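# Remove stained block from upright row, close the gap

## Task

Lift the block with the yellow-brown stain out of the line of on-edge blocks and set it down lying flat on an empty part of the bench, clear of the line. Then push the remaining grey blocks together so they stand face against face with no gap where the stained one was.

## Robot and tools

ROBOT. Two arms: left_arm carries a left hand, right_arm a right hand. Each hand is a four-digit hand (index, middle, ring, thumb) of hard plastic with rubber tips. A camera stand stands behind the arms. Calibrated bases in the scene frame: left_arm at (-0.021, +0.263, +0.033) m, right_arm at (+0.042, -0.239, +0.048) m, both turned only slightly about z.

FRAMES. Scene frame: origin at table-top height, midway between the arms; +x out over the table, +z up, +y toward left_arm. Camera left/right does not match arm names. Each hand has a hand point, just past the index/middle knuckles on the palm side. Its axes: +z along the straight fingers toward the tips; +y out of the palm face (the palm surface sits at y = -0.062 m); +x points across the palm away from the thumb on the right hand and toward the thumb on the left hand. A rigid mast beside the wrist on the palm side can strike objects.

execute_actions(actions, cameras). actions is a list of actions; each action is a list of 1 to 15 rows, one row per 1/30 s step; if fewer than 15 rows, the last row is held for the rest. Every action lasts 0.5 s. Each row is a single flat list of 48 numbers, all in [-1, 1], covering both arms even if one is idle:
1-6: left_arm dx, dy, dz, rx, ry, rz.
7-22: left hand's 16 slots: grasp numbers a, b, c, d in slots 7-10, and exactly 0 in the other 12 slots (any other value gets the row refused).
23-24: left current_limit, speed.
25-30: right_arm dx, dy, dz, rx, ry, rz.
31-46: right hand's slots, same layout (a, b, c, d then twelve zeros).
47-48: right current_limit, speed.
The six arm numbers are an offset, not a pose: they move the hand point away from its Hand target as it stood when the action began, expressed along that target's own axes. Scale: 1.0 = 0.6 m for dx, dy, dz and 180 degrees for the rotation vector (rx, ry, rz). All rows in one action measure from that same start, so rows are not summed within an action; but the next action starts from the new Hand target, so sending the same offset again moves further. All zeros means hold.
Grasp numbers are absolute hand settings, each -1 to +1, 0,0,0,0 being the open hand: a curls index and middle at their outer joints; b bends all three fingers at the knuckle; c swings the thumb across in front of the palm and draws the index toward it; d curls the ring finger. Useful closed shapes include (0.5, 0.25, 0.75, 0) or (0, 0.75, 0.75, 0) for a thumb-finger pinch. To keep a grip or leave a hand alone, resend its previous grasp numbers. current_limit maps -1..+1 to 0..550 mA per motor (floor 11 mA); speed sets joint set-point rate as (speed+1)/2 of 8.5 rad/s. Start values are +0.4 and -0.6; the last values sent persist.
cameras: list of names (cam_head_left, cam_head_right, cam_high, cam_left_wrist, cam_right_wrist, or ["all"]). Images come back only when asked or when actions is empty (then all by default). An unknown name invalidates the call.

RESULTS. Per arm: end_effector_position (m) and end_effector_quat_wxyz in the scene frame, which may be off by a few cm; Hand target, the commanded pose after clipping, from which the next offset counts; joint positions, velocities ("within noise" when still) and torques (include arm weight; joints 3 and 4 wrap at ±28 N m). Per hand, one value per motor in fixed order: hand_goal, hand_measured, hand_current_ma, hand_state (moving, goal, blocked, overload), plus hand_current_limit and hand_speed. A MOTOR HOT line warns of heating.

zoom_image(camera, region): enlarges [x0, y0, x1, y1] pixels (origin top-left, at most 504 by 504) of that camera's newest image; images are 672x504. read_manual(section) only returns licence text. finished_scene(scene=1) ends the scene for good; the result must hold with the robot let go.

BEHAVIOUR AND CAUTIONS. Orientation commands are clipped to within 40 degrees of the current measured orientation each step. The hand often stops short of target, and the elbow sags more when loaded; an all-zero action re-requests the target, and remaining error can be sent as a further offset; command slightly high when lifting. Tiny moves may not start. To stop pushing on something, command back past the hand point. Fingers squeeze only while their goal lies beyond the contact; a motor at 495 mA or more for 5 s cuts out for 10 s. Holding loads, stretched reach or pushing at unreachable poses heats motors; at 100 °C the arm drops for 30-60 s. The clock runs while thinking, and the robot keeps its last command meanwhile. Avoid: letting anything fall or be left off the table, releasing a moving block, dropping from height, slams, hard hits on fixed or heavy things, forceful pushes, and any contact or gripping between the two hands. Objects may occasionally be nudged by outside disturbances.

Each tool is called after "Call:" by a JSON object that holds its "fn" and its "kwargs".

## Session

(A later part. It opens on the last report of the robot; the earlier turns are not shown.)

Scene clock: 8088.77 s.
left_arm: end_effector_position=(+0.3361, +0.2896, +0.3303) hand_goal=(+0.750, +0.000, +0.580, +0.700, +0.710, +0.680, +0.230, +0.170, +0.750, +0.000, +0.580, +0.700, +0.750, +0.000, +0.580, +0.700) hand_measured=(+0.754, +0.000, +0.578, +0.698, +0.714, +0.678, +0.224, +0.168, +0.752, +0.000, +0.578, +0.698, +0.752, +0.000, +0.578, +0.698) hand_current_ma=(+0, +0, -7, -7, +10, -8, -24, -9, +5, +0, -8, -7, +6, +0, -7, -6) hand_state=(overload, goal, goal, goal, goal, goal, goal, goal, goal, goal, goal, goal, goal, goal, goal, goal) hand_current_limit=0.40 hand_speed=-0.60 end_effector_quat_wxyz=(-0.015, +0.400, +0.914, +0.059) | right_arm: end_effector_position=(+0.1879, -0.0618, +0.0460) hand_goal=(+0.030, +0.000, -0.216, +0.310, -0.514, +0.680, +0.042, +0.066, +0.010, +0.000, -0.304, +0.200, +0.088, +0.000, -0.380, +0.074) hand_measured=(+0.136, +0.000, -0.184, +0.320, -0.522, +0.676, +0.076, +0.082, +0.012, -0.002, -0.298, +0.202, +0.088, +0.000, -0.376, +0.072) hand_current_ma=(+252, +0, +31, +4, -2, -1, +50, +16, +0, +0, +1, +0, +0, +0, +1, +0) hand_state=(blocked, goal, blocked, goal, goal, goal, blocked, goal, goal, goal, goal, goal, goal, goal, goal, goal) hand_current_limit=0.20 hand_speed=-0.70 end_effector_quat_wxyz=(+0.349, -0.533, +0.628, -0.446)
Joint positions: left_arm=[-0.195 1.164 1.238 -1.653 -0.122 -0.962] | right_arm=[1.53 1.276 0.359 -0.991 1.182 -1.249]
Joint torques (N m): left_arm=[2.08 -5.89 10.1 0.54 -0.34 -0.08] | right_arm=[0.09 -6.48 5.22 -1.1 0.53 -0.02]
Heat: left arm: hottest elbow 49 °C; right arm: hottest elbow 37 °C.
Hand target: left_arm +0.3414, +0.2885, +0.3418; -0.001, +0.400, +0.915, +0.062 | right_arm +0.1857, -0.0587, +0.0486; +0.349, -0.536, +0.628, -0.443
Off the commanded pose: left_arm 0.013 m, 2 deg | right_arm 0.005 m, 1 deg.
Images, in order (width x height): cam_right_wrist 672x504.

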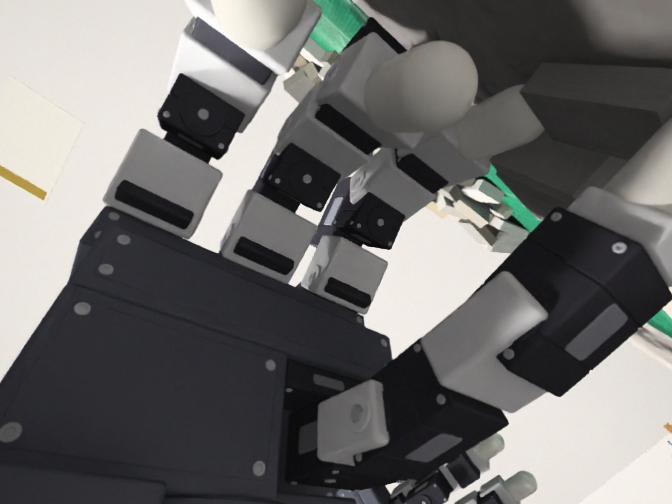

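Call:
{"fn": "execute_actions", "kwargs": {"actions": [[[0,0,0,0,0,0,0,0,0,0,0,0,0,0,0,0,0,0,0,0,0,0,0.4,-0.6,0.0073,-0.0120,-0.0052,0,0,0,0.5,0.42,0.75,0.6,0,0,0,0,0,0,0,0,0,0,0,0,0.2,-0.7]],[[0,0,0,0,0,0,0,0,0,0,0,0,0,0,0,0,0,0,0,0,0,0,0.4,-0.6,0.0073,-0.0120,-0.0052,0,0,0,0.5,0.42,0.75,0.6,0,0,0,0,0,0,0,0,0,0,0,0,0.2,-0.7]]], "cameras": ["cam_right_wrist","cam_left_wrist"]}}

Call:
{"fn": "zoom_image", "kwargs": {"camera": "cam_right_wrist", "region": [420, 0, 672, 190]}}

Call:
{"fn": "zoom_image", "kwargs": {"camera": "cam_left_wrist", "region": [510, 130, 650, 235]}}

Scene clock: 8102.80 s.
left_arm: end_effector_position=(+0.3361, +0.2896, +0.3303) hand_goal=(+0.750, +0.000, +0.580, +0.700, +0.710, +0.680, +0.230, +0.170, +0.750, +0.000, +0.580, +0.700, +0.750, +0.000, +0.580, +0.700) hand_measured=(+0.754, +0.000, +0.578, +0.698, +0.714, +0.678, +0.224, +0.168, +0.752, +0.000, +0.578, +0.698, +0.752, +0.000, +0.578, +0.698) hand_current_ma=(+0, +0, -7, -7, +10, -8, -24, -9, +5, +0, -8, -7, +6, +0, -7, -6) hand_state=(overload, goal, goal, goal, goal, goal, goal, goal, goal, goal, goal, goal, goal, goal, goal, goal) hand_current_limit=0.40 hand_speed=-0.60 end_effector_quat_wxyz=(-0.015, +0.400, +0.914, +0.059) | right_arm: end_effector_position=(+0.1853, -0.0717, +0.0611) hand_goal=(+0.030, +0.000, -0.216, +0.310, -0.514, +0.680, +0.042, +0.066, +0.010, +0.000, -0.304, +0.200, +0.088, +0.000, -0.380, +0.074) hand_measured=(+0.128, +0.000, -0.182, +0.322, -0.520, +0.676, +0.080, +0.086, +0.012, -0.002, -0.298, +0.202, +0.088, +0.000, -0.376, +0.072) hand_current_ma=(+220, +0, +32, +5, -2, -1, +62, +20, +0, +0, +1, +0, +0, +0, +1, +0) hand_state=(blocked, goal, blocked, goal, goal, goal, blocked, goal, goal, goal, goal, goal, goal, goal, goal, goal) hand_current_limit=0.20 hand_speed=-0.70 end_effector_quat_wxyz=(+0.344, -0.538, +0.626, -0.448)
Joint positions: left_arm=[-0.195 1.164 1.238 -1.653 -0.122 -0.962] | right_arm=[1.536 1.192 0.359 -1.091 1.176 -1.246]
Joint torques (N m): left_arm=[2.02 -5.83 10.13 0.53 -0.33 -0.08] | right_arm=[0.26 -5.42 5.91 -1.1 0.64 0.15]
Heat: left arm: hottest elbow 49 °C; right arm: hottest elbow 37 °C.
Hand target: left_arm +0.3414, +0.2885, +0.3418; -0.001, +0.400, +0.915, +0.062 | right_arm +0.1836, -0.0666, +0.0645; +0.349, -0.536, +0.628, -0.443
Off the commanded pose: left_arm 0.013 m, 2 deg | right_arm 0.006 m, 1 deg.
Images, in order (width x height): cam_left_wrist 672x504, cam_right_wrist 672x504.

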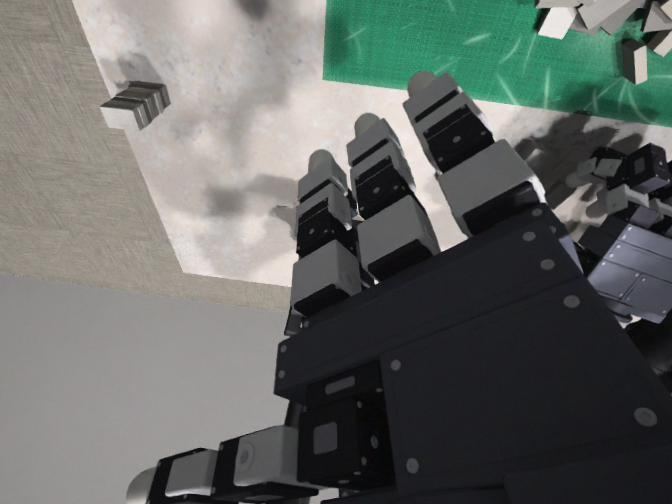

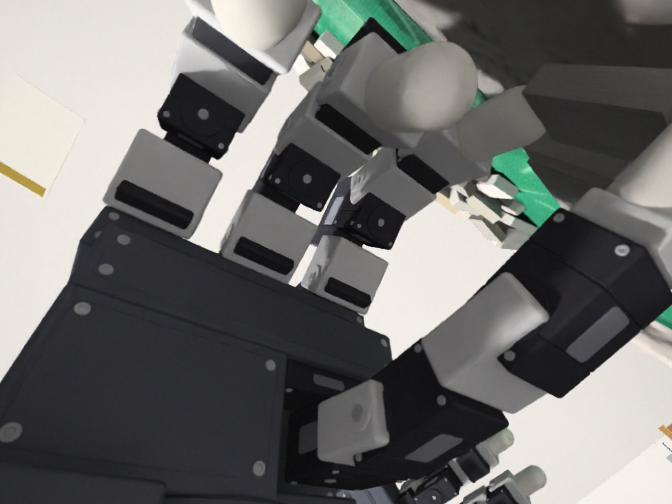

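Scaled by 2.000 from the camera's 672x504 image, which has a finer 960x720 frame.

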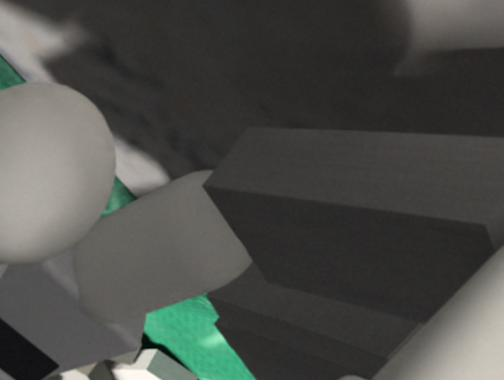

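Scaled by 3.600 from the camera's 672x504 image, which has a finer 960x720 frame.

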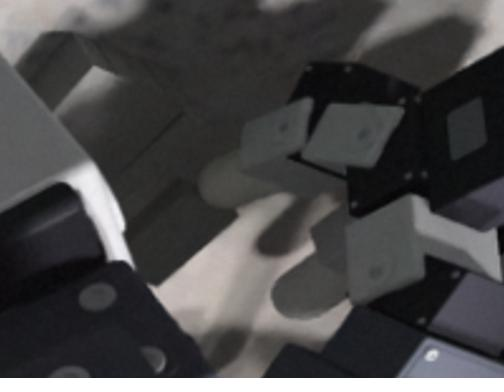

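Call:
{"fn": "execute_actions", "kwargs": {"actions": [[[0,0,0,0,0,0,0,0,0,0,0,0,0,0,0,0,0,0,0,0,0,0,0.4,-0.6,0.0082,0.0044,-0.0103,0,0,0,0.5,0.45,0.75,0.6,0,0,0,0,0,0,0,0,0,0,0,0,0.2,-0.7]],[[0,0,0,0,0,0,0,0,0,0,0,0,0,0,0,0,0,0,0,0,0,0,0.4,-0.6,0.0082,0.0044,-0.0103,0,0,0,0.5,0.45,0.75,0.6,0,0,0,0,0,0,0,0,0,0,0,0,0.2,-0.7]]], "cameras": ["cam_right_wrist"]}}

Call:
{"fn": "zoom_image", "kwargs": {"camera": "cam_right_wrist", "region": [420, 0, 672, 190]}}

Scene clock: 8219.60 s.
left_arm: end_effector_position=(+0.3361, +0.2896, +0.3303) hand_goal=(+0.750, +0.000, +0.580, +0.700, +0.710, +0.680, +0.230, +0.170, +0.750, +0.000, +0.580, +0.700, +0.750, +0.000, +0.580, +0.700) hand_measured=(+0.754, +0.000, +0.578, +0.698, +0.714, +0.678, +0.224, +0.168, +0.752, +0.000, +0.578, +0.698, +0.752, +0.000, +0.578, +0.698) hand_current_ma=(+0, +0, -7, -7, +10, -8, -24, -9, +5, +0, -8, -7, +6, +0, -7, -6) hand_state=(overload, goal, goal, goal, goal, goal, goal, goal, goal, goal, goal, goal, goal, goal, goal, goal) hand_current_limit=0.40 hand_speed=-0.60 end_effector_quat_wxyz=(-0.015, +0.400, +0.914, +0.059) | right_arm: end_effector_position=(+0.1700, -0.0778, +0.0629) hand_goal=(-0.010, +0.000, -0.208, +0.316, -0.514, +0.680, +0.042, +0.072, -0.042, +0.000, -0.310, +0.200, +0.042, +0.000, -0.380, +0.080) hand_measured=(+0.102, +0.000, -0.170, +0.330, -0.520, +0.676, +0.088, +0.094, -0.040, -0.002, -0.304, +0.202, +0.042, +0.000, -0.376, +0.078) hand_current_ma=(+279, +0, +41, +7, -2, -1, +83, +28, +0, +0, +2, +0, +0, +0, +1, +0) hand_state=(blocked, goal, blocked, goal, goal, goal, blocked, blocked, goal, goal, goal, goal, goal, goal, goal, goal) hand_current_limit=0.20 hand_speed=-0.70 end_effector_quat_wxyz=(+0.349, -0.536, +0.629, -0.442)
Joint positions: left_arm=[-0.195 1.164 1.238 -1.653 -0.122 -0.962] | right_arm=[1.623 1.208 0.359 -1.234 1.139 -1.055]
Joint torques (N m): left_arm=[2.02 -5.83 10.13 0.55 -0.34 -0.08] | right_arm=[0.09 -3.6 5.87 -1.42 0.56 0.16]
Heat: left arm: hottest elbow 49 °C; right arm: hottest elbow 37 °C.
Hand target: left_arm +0.3414, +0.2885, +0.3418; -0.001, +0.400, +0.915, +0.062 | right_arm +0.1686, -0.0739, +0.0645; +0.349, -0.536, +0.628, -0.443
Off the commanded pose: left_arm 0.013 m, 2 deg | right_arm 0.005 m, 0 deg.
Images, in order (width x height): cam_right_wrist 672x504.

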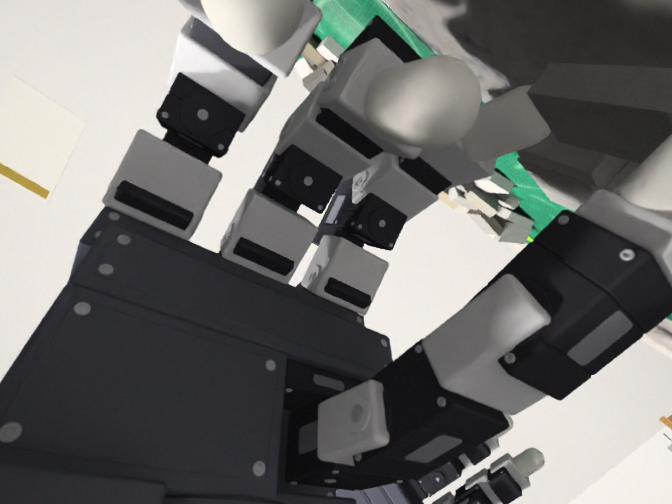

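Scaled by 2.000 from the camera's 672x504 image, which has a finer 960x720 frame.

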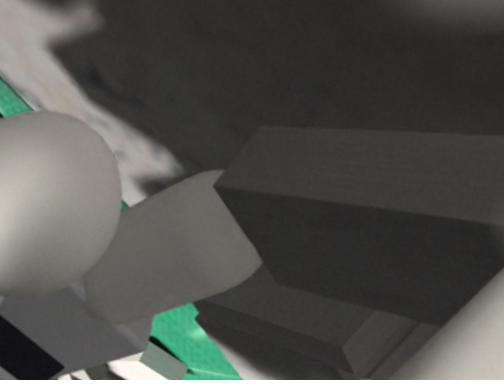

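Call:
{"fn": "execute_actions", "kwargs": {"actions": [[[0,0,0,0,0,0,0,0,0,0,0,0,0,0,0,0,0,0,0,0,0,0,0.4,-0.6,-0.0056,-0.0046,-0.0021,0.0022,0.0167,-0.0411,0.5,0.45,0.75,0.6,0,0,0,0,0,0,0,0,0,0,0,0,0.2,-0.7]],[[0,0,0,0,0,0,0,0,0,0,0,0,0,0,0,0,0,0,0,0,0,0,0.4,-0.6,-0.0056,-0.0046,-0.0021,0.0022,0.0167,-0.0411,0.5,0.45,0.75,0.6,0,0,0,0,0,0,0,0,0,0,0,0,0.2,-0.7]]], "cameras": ["cam_right_wrist"]}}

Call:
{"fn": "zoom_image", "kwargs": {"camera": "cam_right_wrist", "region": [420, 0, 672, 190]}}

Scene clock: 8265.53 s.
left_arm: end_effector_position=(+0.3361, +0.2896, +0.3303) hand_goal=(+0.750, +0.000, +0.580, +0.700, +0.710, +0.680, +0.230, +0.170, +0.750, +0.000, +0.580, +0.700, +0.750, +0.000, +0.580, +0.700) hand_measured=(+0.754, +0.000, +0.578, +0.698, +0.714, +0.678, +0.224, +0.168, +0.752, +0.000, +0.578, +0.698, +0.752, +0.000, +0.578, +0.698) hand_current_ma=(+0, +0, -7, -7, +10, -8, -24, -9, +5, +0, -8, -7, +6, +0, -7, -6) hand_state=(overload, goal, goal, goal, goal, goal, goal, goal, goal, goal, goal, goal, goal, goal, goal, goal) hand_current_limit=0.40 hand_speed=-0.60 end_effector_quat_wxyz=(-0.015, +0.400, +0.914, +0.059) | right_arm: end_effector_position=(+0.1691, -0.0696, +0.0664) hand_goal=(-0.010, +0.000, -0.208, +0.316, -0.514, +0.680, +0.042, +0.072, -0.042, +0.000, -0.310, +0.200, +0.042, +0.000, -0.380, +0.080) hand_measured=(+0.102, +0.002, -0.170, +0.330, -0.518, +0.676, +0.088, +0.094, -0.040, -0.002, -0.304, +0.202, +0.042, +0.000, -0.376, +0.078) hand_current_ma=(+277, +0, +41, +7, -1, -1, +84, +28, +0, +0, +2, +0, +0, +0, +1, +0) hand_state=(blocked, goal, blocked, goal, goal, goal, blocked, blocked, goal, goal, goal, goal, goal, goal, goal, goal) hand_current_limit=0.20 hand_speed=-0.70 end_effector_quat_wxyz=(-0.266, +0.585, -0.569, +0.513)
Joint positions: left_arm=[-0.195 1.164 1.238 -1.653 -0.122 -0.962] | right_arm=[1.603 1.398 0.495 -1.361 1.124 -1.146]
Joint torques (N m): left_arm=[2.02 -5.77 10.14 0.54 -0.34 -0.09] | right_arm=[-0.97 -7 5.5 -1.84 0.48 -0.2]
Heat: left arm: hottest elbow 49 °C; right arm: hottest elbow 37 °C.
Hand target: left_arm +0.3414, +0.2885, +0.3418; -0.001, +0.400, +0.915, +0.062 | right_arm +0.1696, -0.0667, +0.0698; -0.260, +0.586, -0.568, +0.516
Off the commanded pose: left_arm 0.013 m, 2 deg | right_arm 0.005 m, 1 deg.
Images, in order (width x height): cam_right_wrist 672x504.

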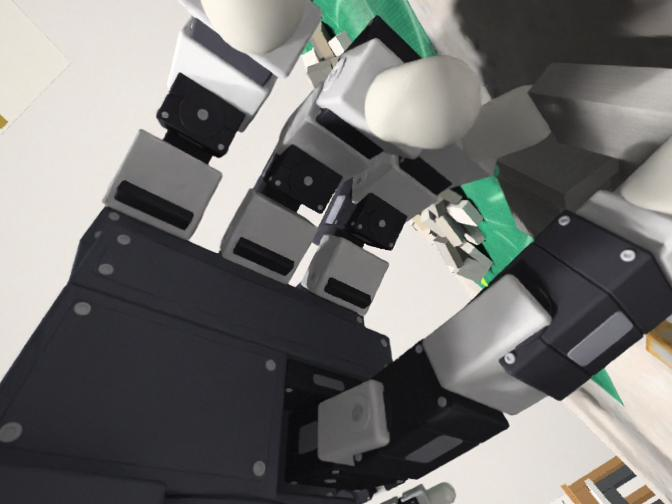

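Scaled by 2.000 from the camera's 672x504 image, which has a finer 960x720 frame.

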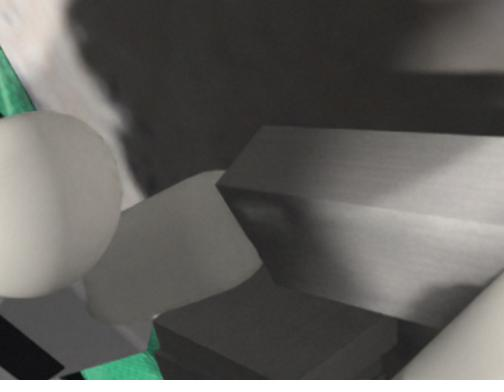

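Call:
{"fn": "execute_actions", "kwargs": {"actions": [[[0,0,0,0,0,0,0,0,0,0,0,0,0,0,0,0,0,0,0,0,0,0,0.4,-0.6,-0.0008,-0.0009,-0.0076,0.0022,0.0167,-0.0411,0.5,0.45,0.75,0.6,0,0,0,0,0,0,0,0,0,0,0,0,0.2,-0.7]],[[0,0,0,0,0,0,0,0,0,0,0,0,0,0,0,0,0,0,0,0,0,0,0.4,-0.6,-0.0011,-0.0003,-0.0074,0.0022,0.0167,-0.0411,0.5,0.45,0.75,0.6,0,0,0,0,0,0,0,0,0,0,0,0,0.2,-0.7]]], "cameras": ["cam_right_wrist"]}}

Call:
{"fn": "zoom_image", "kwargs": {"camera": "cam_right_wrist", "region": [420, 0, 672, 190]}}

Scene clock: 8278.93 s.
left_arm: end_effector_position=(+0.3361, +0.2896, +0.3303) hand_goal=(+0.750, +0.000, +0.580, +0.700, +0.710, +0.680, +0.230, +0.170, +0.750, +0.000, +0.580, +0.700, +0.750, +0.000, +0.580, +0.700) hand_measured=(+0.754, +0.000, +0.578, +0.698, +0.714, +0.678, +0.224, +0.168, +0.752, +0.000, +0.578, +0.698, +0.752, +0.000, +0.578, +0.698) hand_current_ma=(+0, +0, -7, -7, +10, -8, -24, -9, +5, +0, -8, -7, +6, +0, -7, -6) hand_state=(overload, goal, goal, goal, goal, goal, goal, goal, goal, goal, goal, goal, goal, goal, goal, goal) hand_current_limit=0.40 hand_speed=-0.60 end_effector_quat_wxyz=(-0.015, +0.400, +0.914, +0.059) | right_arm: end_effector_position=(+0.1633, -0.0655, +0.0697) hand_goal=(-0.010, +0.000, -0.208, +0.316, -0.514, +0.680, +0.042, +0.072, -0.042, +0.000, -0.310, +0.200, +0.042, +0.000, -0.380, +0.080) hand_measured=(+0.102, +0.004, -0.168, +0.330, -0.512, +0.678, +0.088, +0.096, -0.040, +0.000, -0.304, +0.202, +0.042, +0.000, -0.376, +0.078) hand_current_ma=(+276, +1, +42, +7, +0, +0, +86, +28, +0, +0, +1, +0, +0, +0, +1, +0) hand_state=(blocked, goal, blocked, goal, goal, goal, blocked, blocked, goal, goal, goal, goal, goal, goal, goal, goal) hand_current_limit=0.20 hand_speed=-0.70 end_effector_quat_wxyz=(-0.171, +0.621, -0.503, +0.576)
Joint positions: left_arm=[-0.195 1.164 1.238 -1.653 -0.122 -0.962] | right_arm=[1.603 1.591 0.624 -1.531 1.09 -1.188]
Joint torques (N m): left_arm=[2.08 -5.89 10.17 0.57 -0.33 -0.08] | right_arm=[-0.32 -9.29 4.44 -2.33 0.32 -0.27]
Heat: left arm: hottest elbow 49 °C; right arm: hottest elbow 37 °C.
Hand target: left_arm +0.3414, +0.2885, +0.3418; -0.001, +0.400, +0.915, +0.062 | right_arm +0.1620, -0.0628, +0.0729; -0.165, +0.625, -0.497, +0.579
Off the commanded pose: left_arm 0.013 m, 2 deg | right_arm 0.004 m, 1 deg.
Images, in order (width x height): cam_right_wrist 672x504.

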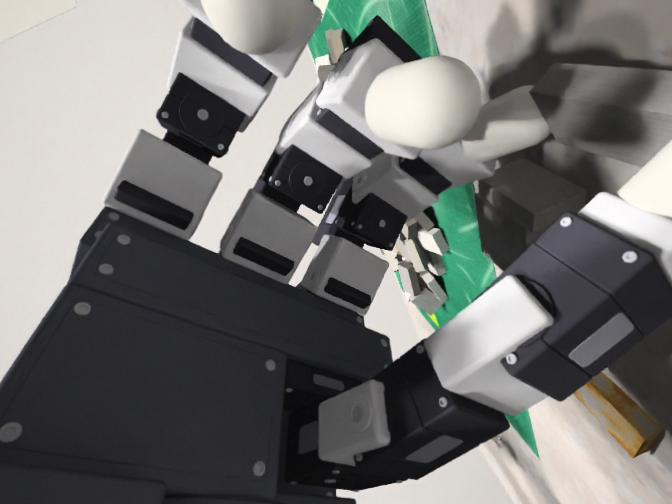

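Scaled by 2.000 from the camera's 672x504 image, which has a finer 960x720 frame.

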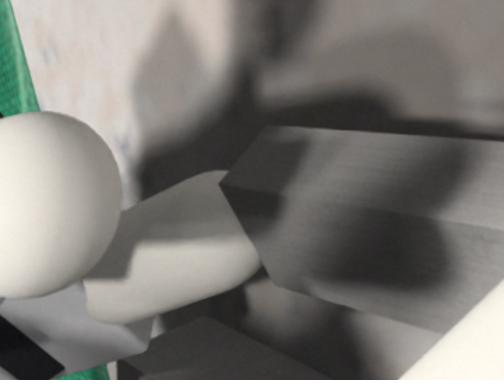

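Call:
{"fn": "execute_actions", "kwargs": {"actions": [[[0,0,0,0,0,0,0,0,0,0,0,0,0,0,0,0,0,0,0,0,0,0,0.4,-0.6,0.0079,-0.0111,-0.0039,0,0,0,0.5,0.45,0.75,0.6,0,0,0,0,0,0,0,0,0,0,0,0,0.2,-0.7]],[[0,0,0,0,0,0,0,0,0,0,0,0,0,0,0,0,0,0,0,0,0,0,0.4,-0.6,0.0079,-0.0111,-0.0039,0,0,0,0.5,0.45,0.75,0.6,0,0,0,0,0,0,0,0,0,0,0,0,0.2,-0.7]],[[0,0,0,0,0,0,0,0,0,0,0,0,0,0,0,0,0,0,0,0,0,0,0.4,-0.6,-0.0053,-0.0216,-0.001,0,0,0,0.5,0.45,0.75,0.6,0,0,0,0,0,0,0,0,0,0,0,0,0.2,-0.7]]], "cameras": ["cam_right_wrist"]}}

Call:
{"fn": "zoom_image", "kwargs": {"camera": "cam_right_wrist", "region": [420, 0, 672, 190]}}

Scene clock: 8358.50 s.
left_arm: end_effector_position=(+0.3361, +0.2896, +0.3303) hand_goal=(+0.750, +0.000, +0.580, +0.700, +0.710, +0.680, +0.230, +0.170, +0.750, +0.000, +0.580, +0.700, +0.750, +0.000, +0.580, +0.700) hand_measured=(+0.754, +0.000, +0.578, +0.698, +0.714, +0.678, +0.224, +0.168, +0.752, +0.000, +0.578, +0.698, +0.752, +0.000, +0.578, +0.698) hand_current_ma=(+0, +0, -7, -7, +10, -8, -24, -9, +5, +0, -8, -7, +6, +0, -7, -6) hand_state=(overload, goal, goal, goal, goal, goal, goal, goal, goal, goal, goal, goal, goal, goal, goal, goal) hand_current_limit=0.40 hand_speed=-0.60 end_effector_quat_wxyz=(-0.015, +0.400, +0.914, +0.059) | right_arm: end_effector_position=(+0.1658, -0.0580, +0.0912) hand_goal=(-0.010, +0.000, -0.208, +0.316, -0.514, +0.680, +0.042, +0.072, -0.042, +0.000, -0.310, +0.200, +0.042, +0.000, -0.380, +0.080) hand_measured=(+0.102, +0.004, -0.168, +0.330, -0.512, +0.678, +0.088, +0.096, -0.040, +0.000, -0.304, +0.202, +0.042, +0.000, -0.376, +0.078) hand_current_ma=(+275, +1, +42, +7, +0, +0, +86, +28, +0, +0, +1, +0, +0, +0, +1, +0) hand_state=(blocked, goal, blocked, goal, goal, goal, blocked, blocked, goal, goal, goal, goal, goal, goal, goal, goal) hand_current_limit=0.20 hand_speed=-0.70 end_effector_quat_wxyz=(-0.168, +0.625, -0.496, +0.579)
Joint positions: left_arm=[-0.195 1.164 1.238 -1.653 -0.122 -0.962] | right_arm=[1.594 1.55 0.661 -1.604 1.101 -1.212]
Joint torques (N m): left_arm=[2.08 -5.89 10.14 0.54 -0.34 -0.08] | right_arm=[-1.26 -10.75 5.2 -2.3 0.52 -0.3]
Heat: left arm: hottest elbow 49 °C; right arm: hottest elbow 36 °C.
Hand target: left_arm +0.3414, +0.2885, +0.3418; -0.001, +0.400, +0.915, +0.062 | right_arm +0.1676, -0.0541, +0.0984; -0.165, +0.625, -0.497, +0.579
Off the commanded pose: left_arm 0.013 m, 2 deg | right_arm 0.008 m, 0 deg.
Images, in order (width x height): cam_right_wrist 672x504.

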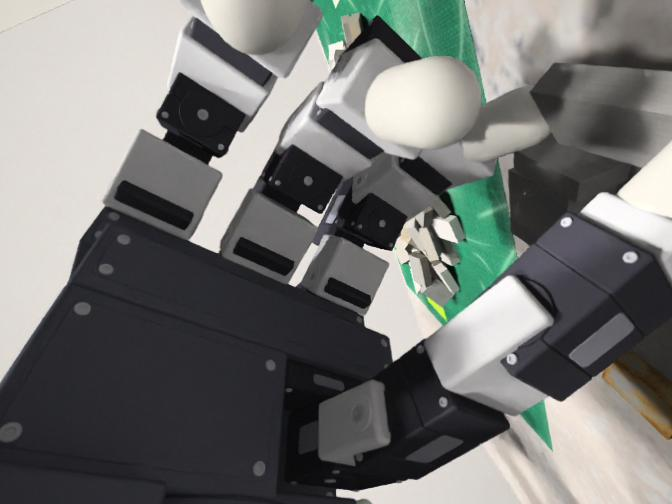

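Scaled by 2.000 from the camera's 672x504 image, which has a finer 960x720 frame.

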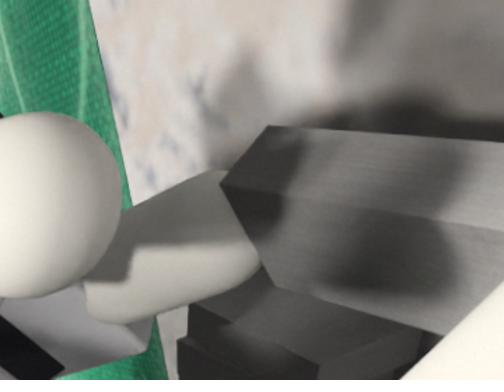

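Call:
{"fn": "execute_actions", "kwargs": {"actions": [[[0,0,0,0,0,0,0,0,0,0,0,0,0,0,0,0,0,0,0,0,0,0,0.4,-0.6,-0.0081,-0.0102,0.0124,0,0,0,0.5,0.45,0.75,0.6,0,0,0,0,0,0,0,0,0,0,0,0,0.2,-0.7]],[[0,0,0,0,0,0,0,0,0,0,0,0,0,0,0,0,0,0,0,0,0,0,0.4,-0.6,-0.0081,-0.0102,0.0124,0,0,0,0.5,0.45,0.75,0.6,0,0,0,0,0,0,0,0,0,0,0,0,0.2,-0.7]],[[0,0,0,0,0,0,0,0,0,0,0,0,0,0,0,0,0,0,0,0,0,0,0.4,-0.6,-0.0081,-0.0102,0.0124,0,0,0,0.5,0.45,0.75,0.6,0,0,0,0,0,0,0,0,0,0,0,0,0.2,-0.7]]]}}

Scene clock: 8370.43 s.
left_arm: end_effector_position=(+0.3361, +0.2896, +0.3303) hand_goal=(+0.750, +0.000, +0.580, +0.700, +0.710, +0.680, +0.230, +0.170, +0.750, +0.000, +0.580, +0.700, +0.750, +0.000, +0.580, +0.700) hand_measured=(+0.754, +0.000, +0.578, +0.698, +0.714, +0.678, +0.224, +0.168, +0.752, +0.000, +0.578, +0.698, +0.752, +0.000, +0.578, +0.698) hand_current_ma=(+0, +0, -7, -7, +10, -8, -24, -9, +5, +0, -8, -7, +6, +0, -7, -6) hand_state=(overload, goal, goal, goal, goal, goal, goal, goal, goal, goal, goal, goal, goal, goal, goal, goal) hand_current_limit=0.40 hand_speed=-0.60 end_effector_quat_wxyz=(-0.015, +0.400, +0.914, +0.059) | right_arm: end_effector_position=(+0.1951, -0.0538, +0.0943) hand_goal=(-0.010, +0.000, -0.208, +0.316, -0.514, +0.680, +0.042, +0.072, -0.042, +0.000, -0.310, +0.200, +0.042, +0.000, -0.380, +0.080) hand_measured=(+0.098, +0.004, -0.168, +0.330, -0.512, +0.678, +0.090, +0.096, -0.042, +0.000, -0.306, +0.202, +0.040, +0.000, -0.376, +0.078) hand_current_ma=(+263, +1, +42, +7, +0, +0, +92, +30, +0, +0, +1, +0, +0, +0, +1, +0) hand_state=(blocked, goal, blocked, goal, goal, goal, blocked, blocked, goal, goal, goal, goal, goal, goal, goal, goal) hand_current_limit=0.20 hand_speed=-0.70 end_effector_quat_wxyz=(-0.154, +0.628, -0.487, +0.587)
Joint positions: left_arm=[-0.195 1.164 1.238 -1.653 -0.122 -0.962] | right_arm=[1.484 1.544 0.682 -1.516 1.18 -1.38]
Joint torques (N m): left_arm=[2.08 -5.77 10.14 0.51 -0.34 -0.08] | right_arm=[-0.91 -11.28 5.83 -0.99 0.6 -0.34]
Heat: left arm: hottest elbow 49 °C; right arm: hottest elbow 37 °C.
Hand target: left_arm +0.3414, +0.2885, +0.3418; -0.001, +0.400, +0.915, +0.062 | right_arm +0.1977, -0.0422, +0.0984; -0.165, +0.625, -0.497, +0.579
Off the commanded pose: left_arm 0.013 m, 2 deg | right_arm 0.013 m, 2 deg.

Call:
{"fn": "execute_actions", "kwargs": {"actions": [[[0,0,0,0,0,0,0,0,0,0,0,0,0,0,0,0,0,0,0,0,0,0,0.4,-0.6,-0.0147,-0.0103,-0.0006,0,0,0,0.5,0.45,0.75,0.6,0,0,0,0,0,0,0,0,0,0,0,0,0.2,-0.7]],[[0,0,0,0,0,0,0,0,0,0,0,0,0,0,0,0,0,0,0,0,0,0,0.4,-0.6,-0.0147,-0.0103,-0.0006,0,0,0,0.5,0.45,0.75,0.6,0,0,0,0,0,0,0,0,0,0,0,0,0.2,-0.7]],[[0,0,0,0,0,0,0,0,0,0,0,0,0,0,0,0,0,0,0,0,0,0,0.4,-0.6,-0.0147,-0.0103,-0.0006,0,0,0,0.5,0.45,0.75,0.6,0,0,0,0,0,0,0,0,0,0,0,0,0.2,-0.7]]]}}

Scene clock: 8382.80 s.
left_arm: end_effector_position=(+0.3361, +0.2896, +0.3303) hand_goal=(+0.750, +0.000, +0.580, +0.700, +0.710, +0.680, +0.230, +0.170, +0.750, +0.000, +0.580, +0.700, +0.750, +0.000, +0.580, +0.700) hand_measured=(+0.754, +0.000, +0.578, +0.698, +0.714, +0.678, +0.224, +0.168, +0.752, +0.000, +0.578, +0.698, +0.752, +0.000, +0.578, +0.698) hand_current_ma=(+0, +0, -7, -7, +10, -8, -24, -9, +5, +0, -8, -7, +6, +0, -7, -6) hand_state=(overload, goal, goal, goal, goal, goal, goal, goal, goal, goal, goal, goal, goal, goal, goal, goal) hand_current_limit=0.40 hand_speed=-0.60 end_effector_quat_wxyz=(-0.015, +0.400, +0.914, +0.059) | right_arm: end_effector_position=(+0.2051, -0.0212, +0.0992) hand_goal=(-0.010, +0.000, -0.208, +0.316, -0.514, +0.680, +0.042, +0.072, -0.042, +0.000, -0.310, +0.200, +0.042, +0.000, -0.380, +0.080) hand_measured=(+0.098, +0.004, -0.168, +0.330, -0.512, +0.678, +0.090, +0.096, -0.042, +0.000, -0.306, +0.202, +0.040, +0.000, -0.376, +0.078) hand_current_ma=(+263, +1, +42, +7, +0, +0, +92, +30, +0, +0, +1, +0, +0, +0, +1, +0) hand_state=(blocked, goal, blocked, goal, goal, goal, blocked, blocked, goal, goal, goal, goal, goal, goal, goal, goal) hand_current_limit=0.20 hand_speed=-0.70 end_effector_quat_wxyz=(-0.164, +0.626, -0.494, +0.581)
Joint positions: left_arm=[-0.195 1.164 1.238 -1.653 -0.122 -0.962] | right_arm=[1.464 1.575 0.763 -1.492 1.196 -1.43]
Joint torques (N m): left_arm=[2.08 -5.77 10.17 0.55 -0.33 -0.08] | right_arm=[-1.32 -9.93 6.52 -0.91 0.68 -0.32]
Heat: left arm: hottest elbow 49 °C; right arm: hottest elbow 37 °C.
Hand target: left_arm +0.3414, +0.2885, +0.3418; -0.001, +0.400, +0.915, +0.062 | right_arm +0.2091, -0.0118, +0.0984; -0.165, +0.625, -0.497, +0.579
Off the commanded pose: left_arm 0.013 m, 2 deg | right_arm 0.010 m, 0 deg.

Call:
{"fn": "execute_actions", "kwargs": {"actions": [[[0,0,0,0,0,0,0,0,0,0,0,0,0,0,0,0,0,0,0,0,0,0,0.4,-0.6,-0.0175,-0.0126,-0.0017,0.0011,0.0083,-0.0206,0.5,0.45,0.75,0.6,0,0,0,0,0,0,0,0,0,0,0,0,0.2,-0.7]],[[0,0,0,0,0,0,0,0,0,0,0,0,0,0,0,0,0,0,0,0,0,0,0.4,-0.6,-0.0167,-0.0136,-0.0020,0.0011,0.0083,-0.0206,0.5,0.45,0.75,0.6,0,0,0,0,0,0,0,0,0,0,0,0,0.2,-0.7]],[[0,0,0,0,0,0,0,0,0,0,0,0,0,0,0,0,0,0,0,0,0,0,0.4,-0.6,-0.0160,-0.0145,-0.0023,0.0011,0.0083,-0.0206,0.5,0.45,0.75,0.6,0,0,0,0,0,0,0,0,0,0,0,0,0.2,-0.7]]], "cameras": ["cam_left_wrist","cam_right_wrist","cam_head_left"]}}

Call:
{"fn": "zoom_image", "kwargs": {"camera": "cam_left_wrist", "region": [480, 100, 672, 240]}}

Scene clock: 8399.20 s.
left_arm: end_effector_position=(+0.3361, +0.2896, +0.3303) hand_goal=(+0.750, +0.000, +0.580, +0.700, +0.710, +0.680, +0.230, +0.170, +0.750, +0.000, +0.580, +0.700, +0.750, +0.000, +0.580, +0.700) hand_measured=(+0.754, +0.000, +0.578, +0.698, +0.714, +0.678, +0.224, +0.168, +0.752, +0.000, +0.578, +0.698, +0.752, +0.000, +0.578, +0.698) hand_current_ma=(+0, +0, -7, -7, +10, -8, -24, -9, +5, +0, -8, -7, +6, +0, -7, -6) hand_state=(overload, goal, goal, goal, goal, goal, goal, goal, goal, goal, goal, goal, goal, goal, goal, goal) hand_current_limit=0.40 hand_speed=-0.60 end_effector_quat_wxyz=(-0.015, +0.400, +0.914, +0.059) | right_arm: end_effector_position=(+0.2180, +0.0225, +0.0978) hand_goal=(-0.010, +0.000, -0.208, +0.316, -0.514, +0.680, +0.042, +0.072, -0.042, +0.000, -0.310, +0.200, +0.042, +0.000, -0.380, +0.080) hand_measured=(+0.098, +0.004, -0.168, +0.330, -0.510, +0.678, +0.090, +0.096, -0.042, +0.000, -0.306, +0.202, +0.040, +0.000, -0.376, +0.078) hand_current_ma=(+263, +1, +42, +7, +1, +0, +92, +30, +0, +0, +1, +0, +0, +0, +1, +0) hand_state=(blocked, goal, blocked, goal, goal, goal, blocked, blocked, goal, goal, goal, goal, goal, goal, goal, goal) hand_current_limit=0.20 hand_speed=-0.70 end_effector_quat_wxyz=(-0.100, +0.647, -0.440, +0.615)
Joint positions: left_arm=[-0.195 1.164 1.238 -1.653 -0.122 -0.962] | right_arm=[1.446 1.781 0.964 -1.635 1.211 -1.469]
Joint torques (N m): left_arm=[2.02 -5.77 10.13 0.54 -0.33 -0.08] | right_arm=[-1.2 -13.39 5.89 -2.28 0.57 -0.24]
Heat: left arm: hottest elbow 49 °C; right arm: hottest elbow 37 °C.
Hand target: left_arm +0.3414, +0.2885, +0.3418; -0.001, +0.400, +0.915, +0.062 | right_arm +0.2213, +0.0250, +0.0990; -0.092, +0.646, -0.437, +0.619
Off the commanded pose: left_arm 0.013 m, 2 deg | right_arm 0.004 m, 1 deg.
Images, in order (width x height): cam_head_left 672x504, cam_left_wrist 672x504, cam_right_wrist 672x504.

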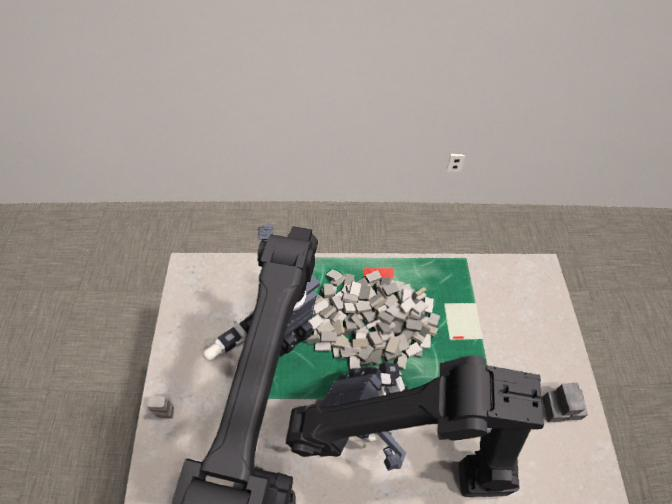

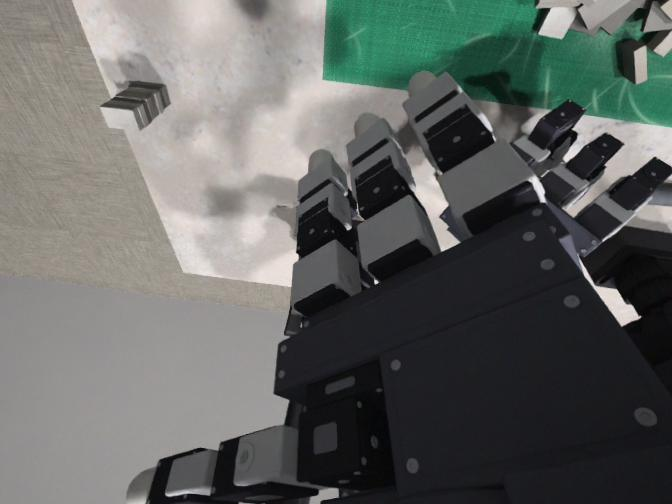

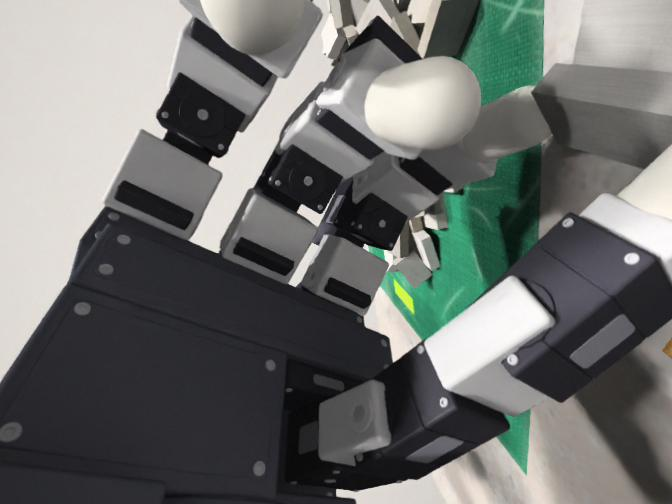

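Scaled by 2.625 from the camera's 672x504 image, which has a finer 960x720 frame.

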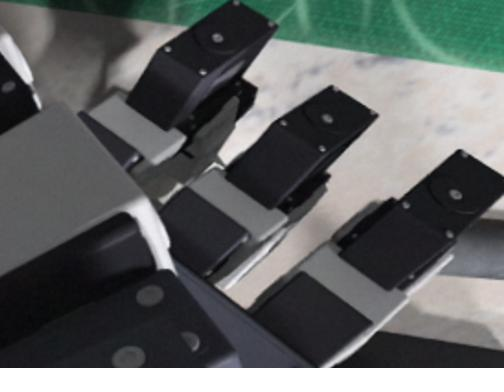

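Call:
{"fn": "execute_actions", "kwargs": {"actions": [[[0,0,0,0,0,0,0,0,0,0,0,0,0,0,0,0,0,0,0,0,0,0,0.4,-0.6,-0.0108,-0.0114,-0.0011,0,0,0,0.5,0.45,0.75,0.6,0,0,0,0,0,0,0,0,0,0,0,0,0.2,-0.7]],[[0,0,0,0,0,0,0,0,0,0,0,0,0,0,0,0,0,0,0,0,0,0,0.4,-0.6,-0.0108,-0.0114,-0.0011,0,0,0,0.5,0.45,0.75,0.6,0,0,0,0,0,0,0,0,0,0,0,0,0.2,-0.7]],[[0,0,0,0,0,0,0,0,0,0,0,0,0,0,0,0,0,0,0,0,0,0,0.4,-0.6,-0.0108,-0.0114,-0.0011,0,0,0,0.5,0.45,0.75,0.6,0,0,0,0,0,0,0,0,0,0,0,0,0.2,-0.7]]], "cameras": ["all"]}}

Call:
{"fn": "zoom_image", "kwargs": {"camera": "cam_high", "region": [400, 220, 560, 340]}}

Call:
{"fn": "zoom_image", "kwargs": {"camera": "cam_right_wrist", "region": [420, 0, 672, 190]}}

Scene clock: 8428.63 s.
left_arm: end_effector_position=(+0.3361, +0.2896, +0.3303) hand_goal=(+0.750, +0.000, +0.580, +0.700, +0.710, +0.680, +0.230, +0.170, +0.750, +0.000, +0.580, +0.700, +0.750, +0.000, +0.580, +0.700) hand_measured=(+0.754, +0.000, +0.578, +0.698, +0.714, +0.678, +0.224, +0.168, +0.752, +0.000, +0.578, +0.698, +0.752, +0.000, +0.578, +0.698) hand_current_ma=(+0, +0, -7, -7, +10, -8, -24, -9, +5, +0, -8, -7, +6, +0, -7, -6) hand_state=(overload, goal, goal, goal, goal, goal, goal, goal, goal, goal, goal, goal, goal, goal, goal, goal) hand_current_limit=0.40 hand_speed=-0.60 end_effector_quat_wxyz=(-0.015, +0.400, +0.914, +0.059) | right_arm: end_effector_position=(+0.2280, +0.0488, +0.0986) hand_goal=(-0.010, +0.000, -0.208, +0.316, -0.514, +0.680, +0.042, +0.072, -0.042, +0.000, -0.310, +0.200, +0.042, +0.000, -0.380, +0.080) hand_measured=(+0.098, +0.004, -0.168, +0.330, -0.510, +0.678, +0.090, +0.096, -0.042, +0.000, -0.306, +0.202, +0.040, +0.000, -0.376, +0.078) hand_current_ma=(+263, +1, +42, +7, +1, +0, +92, +30, +0, +0, +1, +0, +0, +0, +1, +0) hand_state=(blocked, goal, blocked, goal, goal, goal, blocked, blocked, goal, goal, goal, goal, goal, goal, goal, goal) hand_current_limit=0.20 hand_speed=-0.70 end_effector_quat_wxyz=(-0.105, +0.644, -0.445, +0.614)
Joint positions: left_arm=[-0.195 1.164 1.238 -1.653 -0.122 -0.962] | right_arm=[1.431 1.823 1.043 -1.644 1.222 -1.483]
Joint torques (N m): left_arm=[1.96 -6.01 10.11 0.51 -0.33 -0.08] | right_arm=[-1.38 -13.86 6.53 -2.22 0.62 -0.39]
Heat: left arm: hottest elbow 49 °C; right arm: hottest elbow 37 °C.
Hand target: left_arm +0.3414, +0.2885, +0.3418; -0.001, +0.400, +0.915, +0.062 | right_arm +0.2317, +0.0515, +0.0989; -0.092, +0.646, -0.437, +0.619
Off the commanded pose: left_arm 0.013 m, 2 deg | right_arm 0.005 m, 2 deg.

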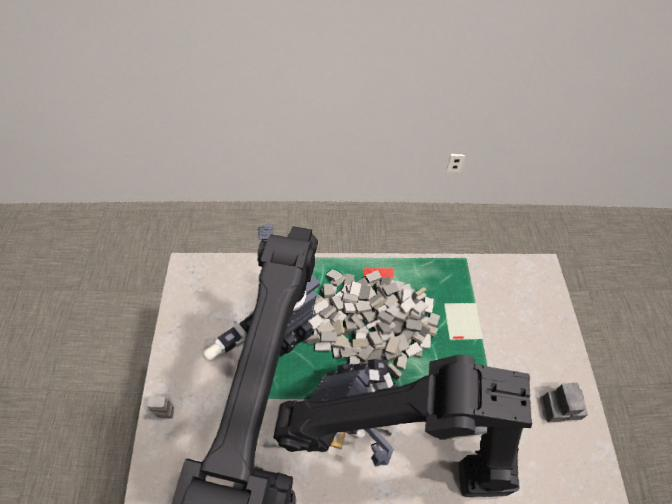

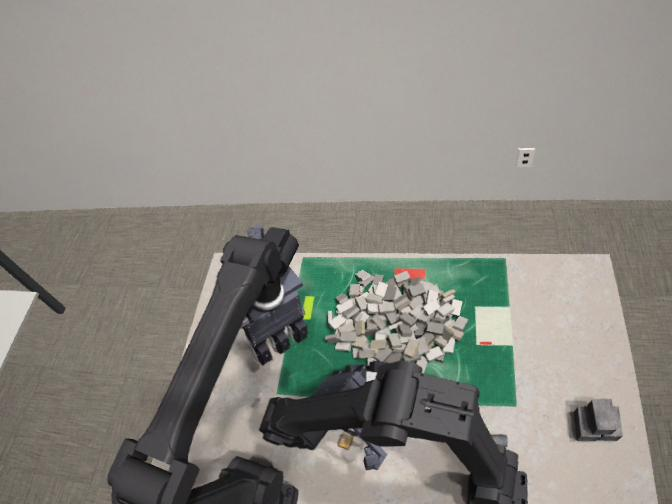

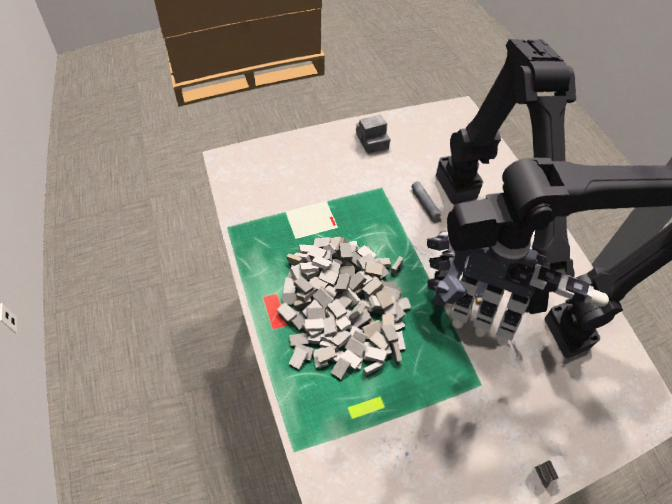

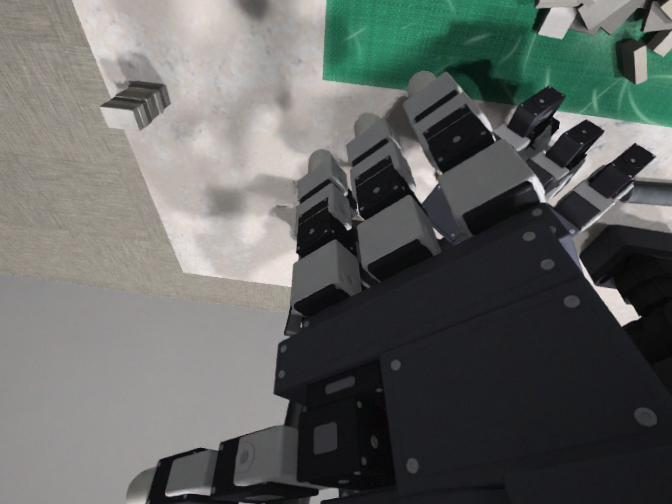

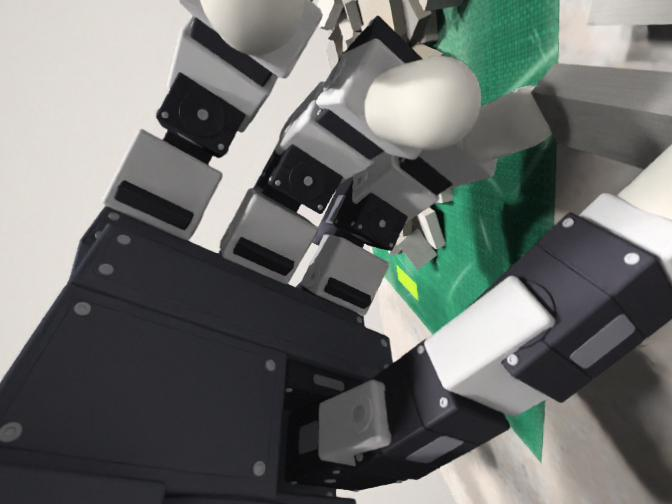

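Scaled by 3.150 from the camera's 672x504 image, which has a finer 960x720 frame.

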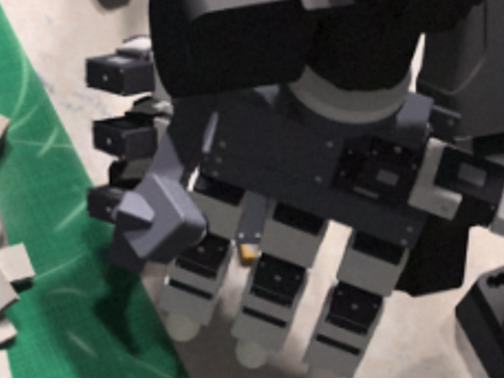

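Scaled by 2.000 from the camera's 672x504 image, which has a finer 960x720 frame.

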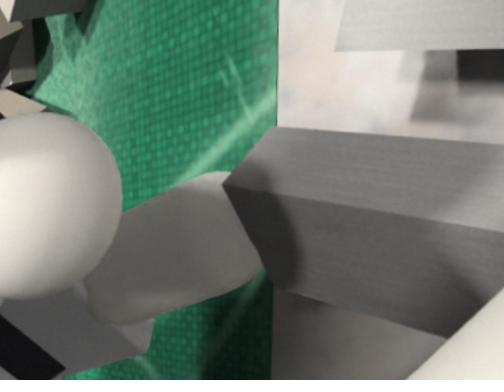

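Call:
{"fn": "execute_actions", "kwargs": {"actions": [[[0,0,0,0,0,0,0,0,0,0,0,0,0,0,0,0,0,0,0,0,0,0,0.4,-0.6,-0.0135,0.0141,0.0048,-0.0176,0.0161,0.0054,0.5,0.45,0.75,0.6,0,0,0,0,0,0,0,0,0,0,0,0,0.2,-0.7]],[[0,0,0,0,0,0,0,0,0,0,0,0,0,0,0,0,0,0,0,0,0,0,0.4,-0.6,-0.0167,0.0110,0.0034,0,0,0,0.5,0.45,0.75,0.6,0,0,0,0,0,0,0,0,0,0,0,0,0.2,-0.7]]], "cameras": ["cam_right_wrist","cam_left_wrist"]}}

Call:
{"fn": "zoom_image", "kwargs": {"camera": "cam_right_wrist", "region": [480, 0, 672, 145]}}

Call:
{"fn": "zoom_image", "kwargs": {"camera": "cam_left_wrist", "region": [480, 80, 672, 220]}}

Scene clock: 8452.20 s.
left_arm: end_effector_position=(+0.3361, +0.2896, +0.3303) hand_goal=(+0.750, +0.000, +0.580, +0.700, +0.710, +0.680, +0.230, +0.170, +0.750, +0.000, +0.580, +0.700, +0.750, +0.000, +0.580, +0.700) hand_measured=(+0.754, +0.000, +0.578, +0.698, +0.714, +0.678, +0.224, +0.168, +0.752, +0.000, +0.578, +0.698, +0.752, +0.000, +0.578, +0.698) hand_current_ma=(+0, +0, -7, -7, +10, -8, -24, -9, +5, +0, -8, -7, +6, +0, -7, -6) hand_state=(overload, goal, goal, goal, goal, goal, goal, goal, goal, goal, goal, goal, goal, goal, goal, goal) hand_current_limit=0.40 hand_speed=-0.60 end_effector_quat_wxyz=(-0.015, +0.400, +0.914, +0.059) | right_arm: end_effector_position=(+0.2300, +0.0473, +0.0754) hand_goal=(-0.010, +0.000, -0.208, +0.316, -0.514, +0.680, +0.042, +0.072, -0.042, +0.000, -0.310, +0.200, +0.042, +0.000, -0.380, +0.080) hand_measured=(+0.098, +0.004, -0.168, +0.330, -0.510, +0.678, +0.092, +0.096, -0.042, +0.000, -0.306, +0.202, +0.040, +0.000, -0.376, +0.078) hand_current_ma=(+258, +1, +42, +7, +1, +0, +95, +31, +0, +0, +1, +0, +0, +0, +1, +0) hand_state=(blocked, goal, blocked, goal, goal, goal, blocked, blocked, goal, goal, goal, goal, goal, goal, goal, goal) hand_current_limit=0.20 hand_speed=-0.70 end_effector_quat_wxyz=(-0.073, +0.631, -0.462, +0.620)
Joint positions: left_arm=[-0.195 1.164 1.238 -1.653 -0.122 -0.962] | right_arm=[1.409 1.914 1.078 -1.686 1.18 -1.404]
Joint torques (N m): left_arm=[2.14 -5.89 10.14 0.54 -0.33 -0.08] | right_arm=[-0.91 -15.09 6.02 -2.35 0.34 -0.17]
Heat: left arm: hottest elbow 49 °C; right arm: hottest elbow 38 °C.
Hand target: left_arm +0.3414, +0.2885, +0.3418; -0.001, +0.400, +0.915, +0.062 | right_arm +0.2321, +0.0525, +0.0749; -0.068, +0.629, -0.462, +0.622
Off the commanded pose: left_arm 0.013 m, 2 deg | right_arm 0.006 m, 1 deg.
Images, in order (width x height): cam_left_wrist 672x504, cam_right_wrist 672x504.

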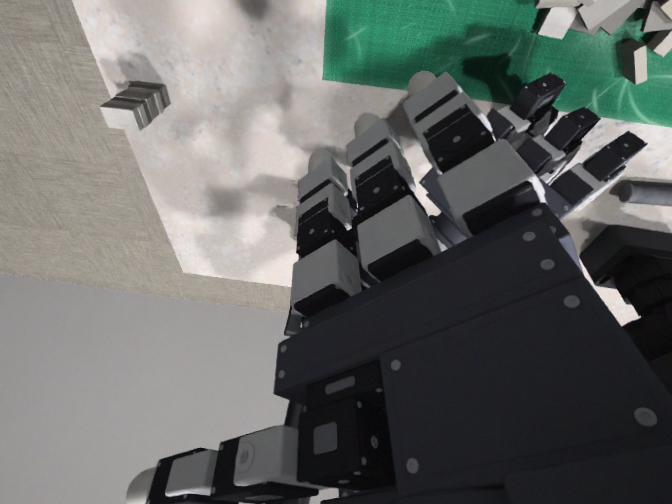

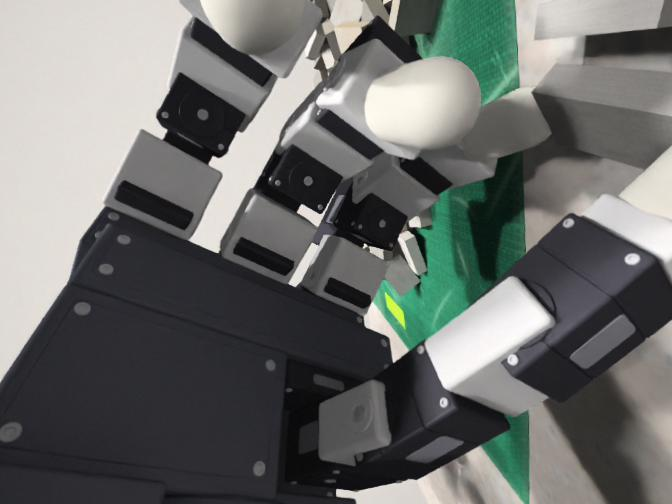

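Scaled by 2.625 from the camera's 672x504 image, which has a finer 960x720 frame.

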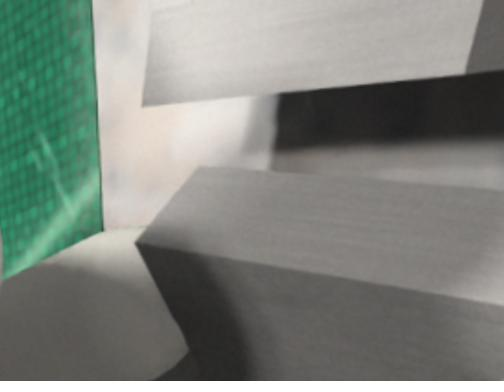

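Scaled by 2.625 from the camera's 672x504 image, which has a finer 960x720 frame.

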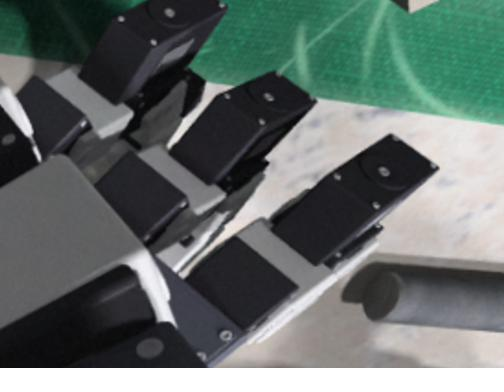

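Call:
{"fn": "execute_actions", "kwargs": {"actions": [[[0,0,0,0,0,0,0,0,0,0,0,0,0,0,0,0,0,0,0,0,0,0,0.4,-0.6,-0.0152,0.0079,0.0023,0.0176,-0.0161,-0.0054,0.5,0.45,0.75,0.6,0,0,0,0,0,0,0,0,0,0,0,0,0.2,-0.7]]]}}

Scene clock: 8475.00 s.
left_arm: end_effector_position=(+0.3361, +0.2896, +0.3303) hand_goal=(+0.750, +0.000, +0.580, +0.700, +0.710, +0.680, +0.230, +0.170, +0.750, +0.000, +0.580, +0.700, +0.750, +0.000, +0.580, +0.700) hand_measured=(+0.754, +0.000, +0.578, +0.698, +0.714, +0.678, +0.224, +0.168, +0.752, +0.000, +0.578, +0.698, +0.752, +0.000, +0.578, +0.698) hand_current_ma=(+0, +0, -7, -7, +10, -8, -24, -9, +5, +0, -8, -7, +6, +0, -7, -6) hand_state=(overload, goal, goal, goal, goal, goal, goal, goal, goal, goal, goal, goal, goal, goal, goal, goal) hand_current_limit=0.40 hand_speed=-0.60 end_effector_quat_wxyz=(-0.015, +0.400, +0.914, +0.059) | right_arm: end_effector_position=(+0.2356, +0.0554, +0.0690) hand_goal=(-0.010, +0.000, -0.208, +0.316, -0.514, +0.680, +0.042, +0.072, -0.042, +0.000, -0.310, +0.200, +0.042, +0.000, -0.380, +0.080) hand_measured=(+0.096, +0.004, -0.168, +0.330, -0.510, +0.678, +0.092, +0.096, -0.042, +0.000, -0.306, +0.202, +0.040, +0.000, -0.376, +0.078) hand_current_ma=(+250, +1, +42, +7, +1, +0, +99, +32, +0, +0, +1, +0, +0, +0, +1, +0) hand_state=(blocked, goal, blocked, goal, goal, goal, blocked, blocked, goal, goal, goal, goal, goal, goal, goal, goal) hand_current_limit=0.20 hand_speed=-0.70 end_effector_quat_wxyz=(-0.093, +0.640, -0.446, +0.618)
Joint positions: left_arm=[-0.195 1.164 1.238 -1.653 -0.122 -0.962] | right_arm=[1.412 1.914 1.07 -1.603 1.222 -1.478]
Joint torques (N m): left_arm=[1.96 -5.89 10.15 0.54 -0.34 -0.08] | right_arm=[0.09 -16.09 3.79 -1.11 0.61 -0.39]
Heat: left arm: hottest elbow 49 °C; right arm: hottest elbow 37 °C.
Hand target: left_arm +0.3414, +0.2885, +0.3418; -0.001, +0.400, +0.915, +0.062 | right_arm +0.2327, +0.0552, +0.0649; -0.092, +0.646, -0.437, +0.619
Off the commanded pose: left_arm 0.013 m, 2 deg | right_arm 0.005 m, 1 deg.

Call:
{"fn": "execute_actions", "kwargs": {"actions": [[[0,0,0,0,0,0,0,0,0,0,0,0,0,0,0,0,0,0,0,0,0,0,0.4,-0.6,-0.0118,-0.0112,-0.0050,0.0200,-0.0183,-0.0061,0.5,0.45,0.75,0.6,0,0,0,0,0,0,0,0,0,0,0,0,0.2,-0.7]],[[0,0,0,0,0,0,0,0,0,0,0,0,0,0,0,0,0,0,0,0,0,0,0.4,-0.6,-0.0118,-0.0112,-0.0050,0.0200,-0.0183,-0.0061,0.5,0.45,0.75,0.6,0,0,0,0,0,0,0,0,0,0,0,0,0.2,-0.7]]]}}

Scene clock: 8559.83 s.
left_arm: end_effector_position=(+0.3361, +0.2896, +0.3303) hand_goal=(+0.750, +0.000, +0.580, +0.700, +0.710, +0.680, +0.230, +0.170, +0.750, +0.000, +0.580, +0.700, +0.750, +0.000, +0.580, +0.700) hand_measured=(+0.754, +0.000, +0.578, +0.698, +0.714, +0.678, +0.224, +0.168, +0.752, +0.000, +0.578, +0.698, +0.752, +0.000, +0.578, +0.698) hand_current_ma=(+0, +0, -7, -7, +10, -8, -24, -9, +5, +0, -8, -7, +6, +0, -7, -6) hand_state=(overload, goal, goal, goal, goal, goal, goal, goal, goal, goal, goal, goal, goal, goal, goal, goal) hand_current_limit=0.40 hand_speed=-0.60 end_effector_quat_wxyz=(-0.015, +0.400, +0.914, +0.059) | right_arm: end_effector_position=(+0.2374, +0.0747, +0.0627) hand_goal=(-0.010, +0.000, -0.208, +0.316, -0.514, +0.680, +0.042, +0.072, -0.042, +0.000, -0.310, +0.200, +0.042, +0.000, -0.380, +0.080) hand_measured=(+0.090, +0.004, -0.166, +0.330, -0.510, +0.678, +0.094, +0.098, -0.044, +0.000, -0.306, +0.202, +0.040, +0.000, -0.376, +0.078) hand_current_ma=(+231, +1, +45, +7, +1, +0, +105, +34, +0, +0, +1, +0, +0, +0, +1, +0) hand_state=(blocked, goal, blocked, goal, goal, goal, blocked, blocked, goal, goal, goal, goal, goal, goal, goal, goal) hand_current_limit=0.20 hand_speed=-0.70 end_effector_quat_wxyz=(-0.142, +0.679, -0.381, +0.612)
Joint positions: left_arm=[-0.195 1.164 1.238 -1.653 -0.122 -0.962] | right_arm=[1.45 1.859 1.005 -1.272 1.32 -1.833]
Joint torques (N m): left_arm=[2.08 -5.83 10.13 0.5 -0.33 -0.08] | right_arm=[0.03 -17.44 4.12 -0.68 0.61 -0.42]
Heat: left arm: hottest elbow 49 °C; right arm: hottest elbow 36 °C.
Hand target: left_arm +0.3414, +0.2885, +0.3418; -0.001, +0.400, +0.915, +0.062 | right_arm +0.2347, +0.0756, +0.0649; -0.145, +0.682, -0.379, +0.609
Off the commanded pose: left_arm 0.013 m, 2 deg | right_arm 0.004 m, 1 deg.


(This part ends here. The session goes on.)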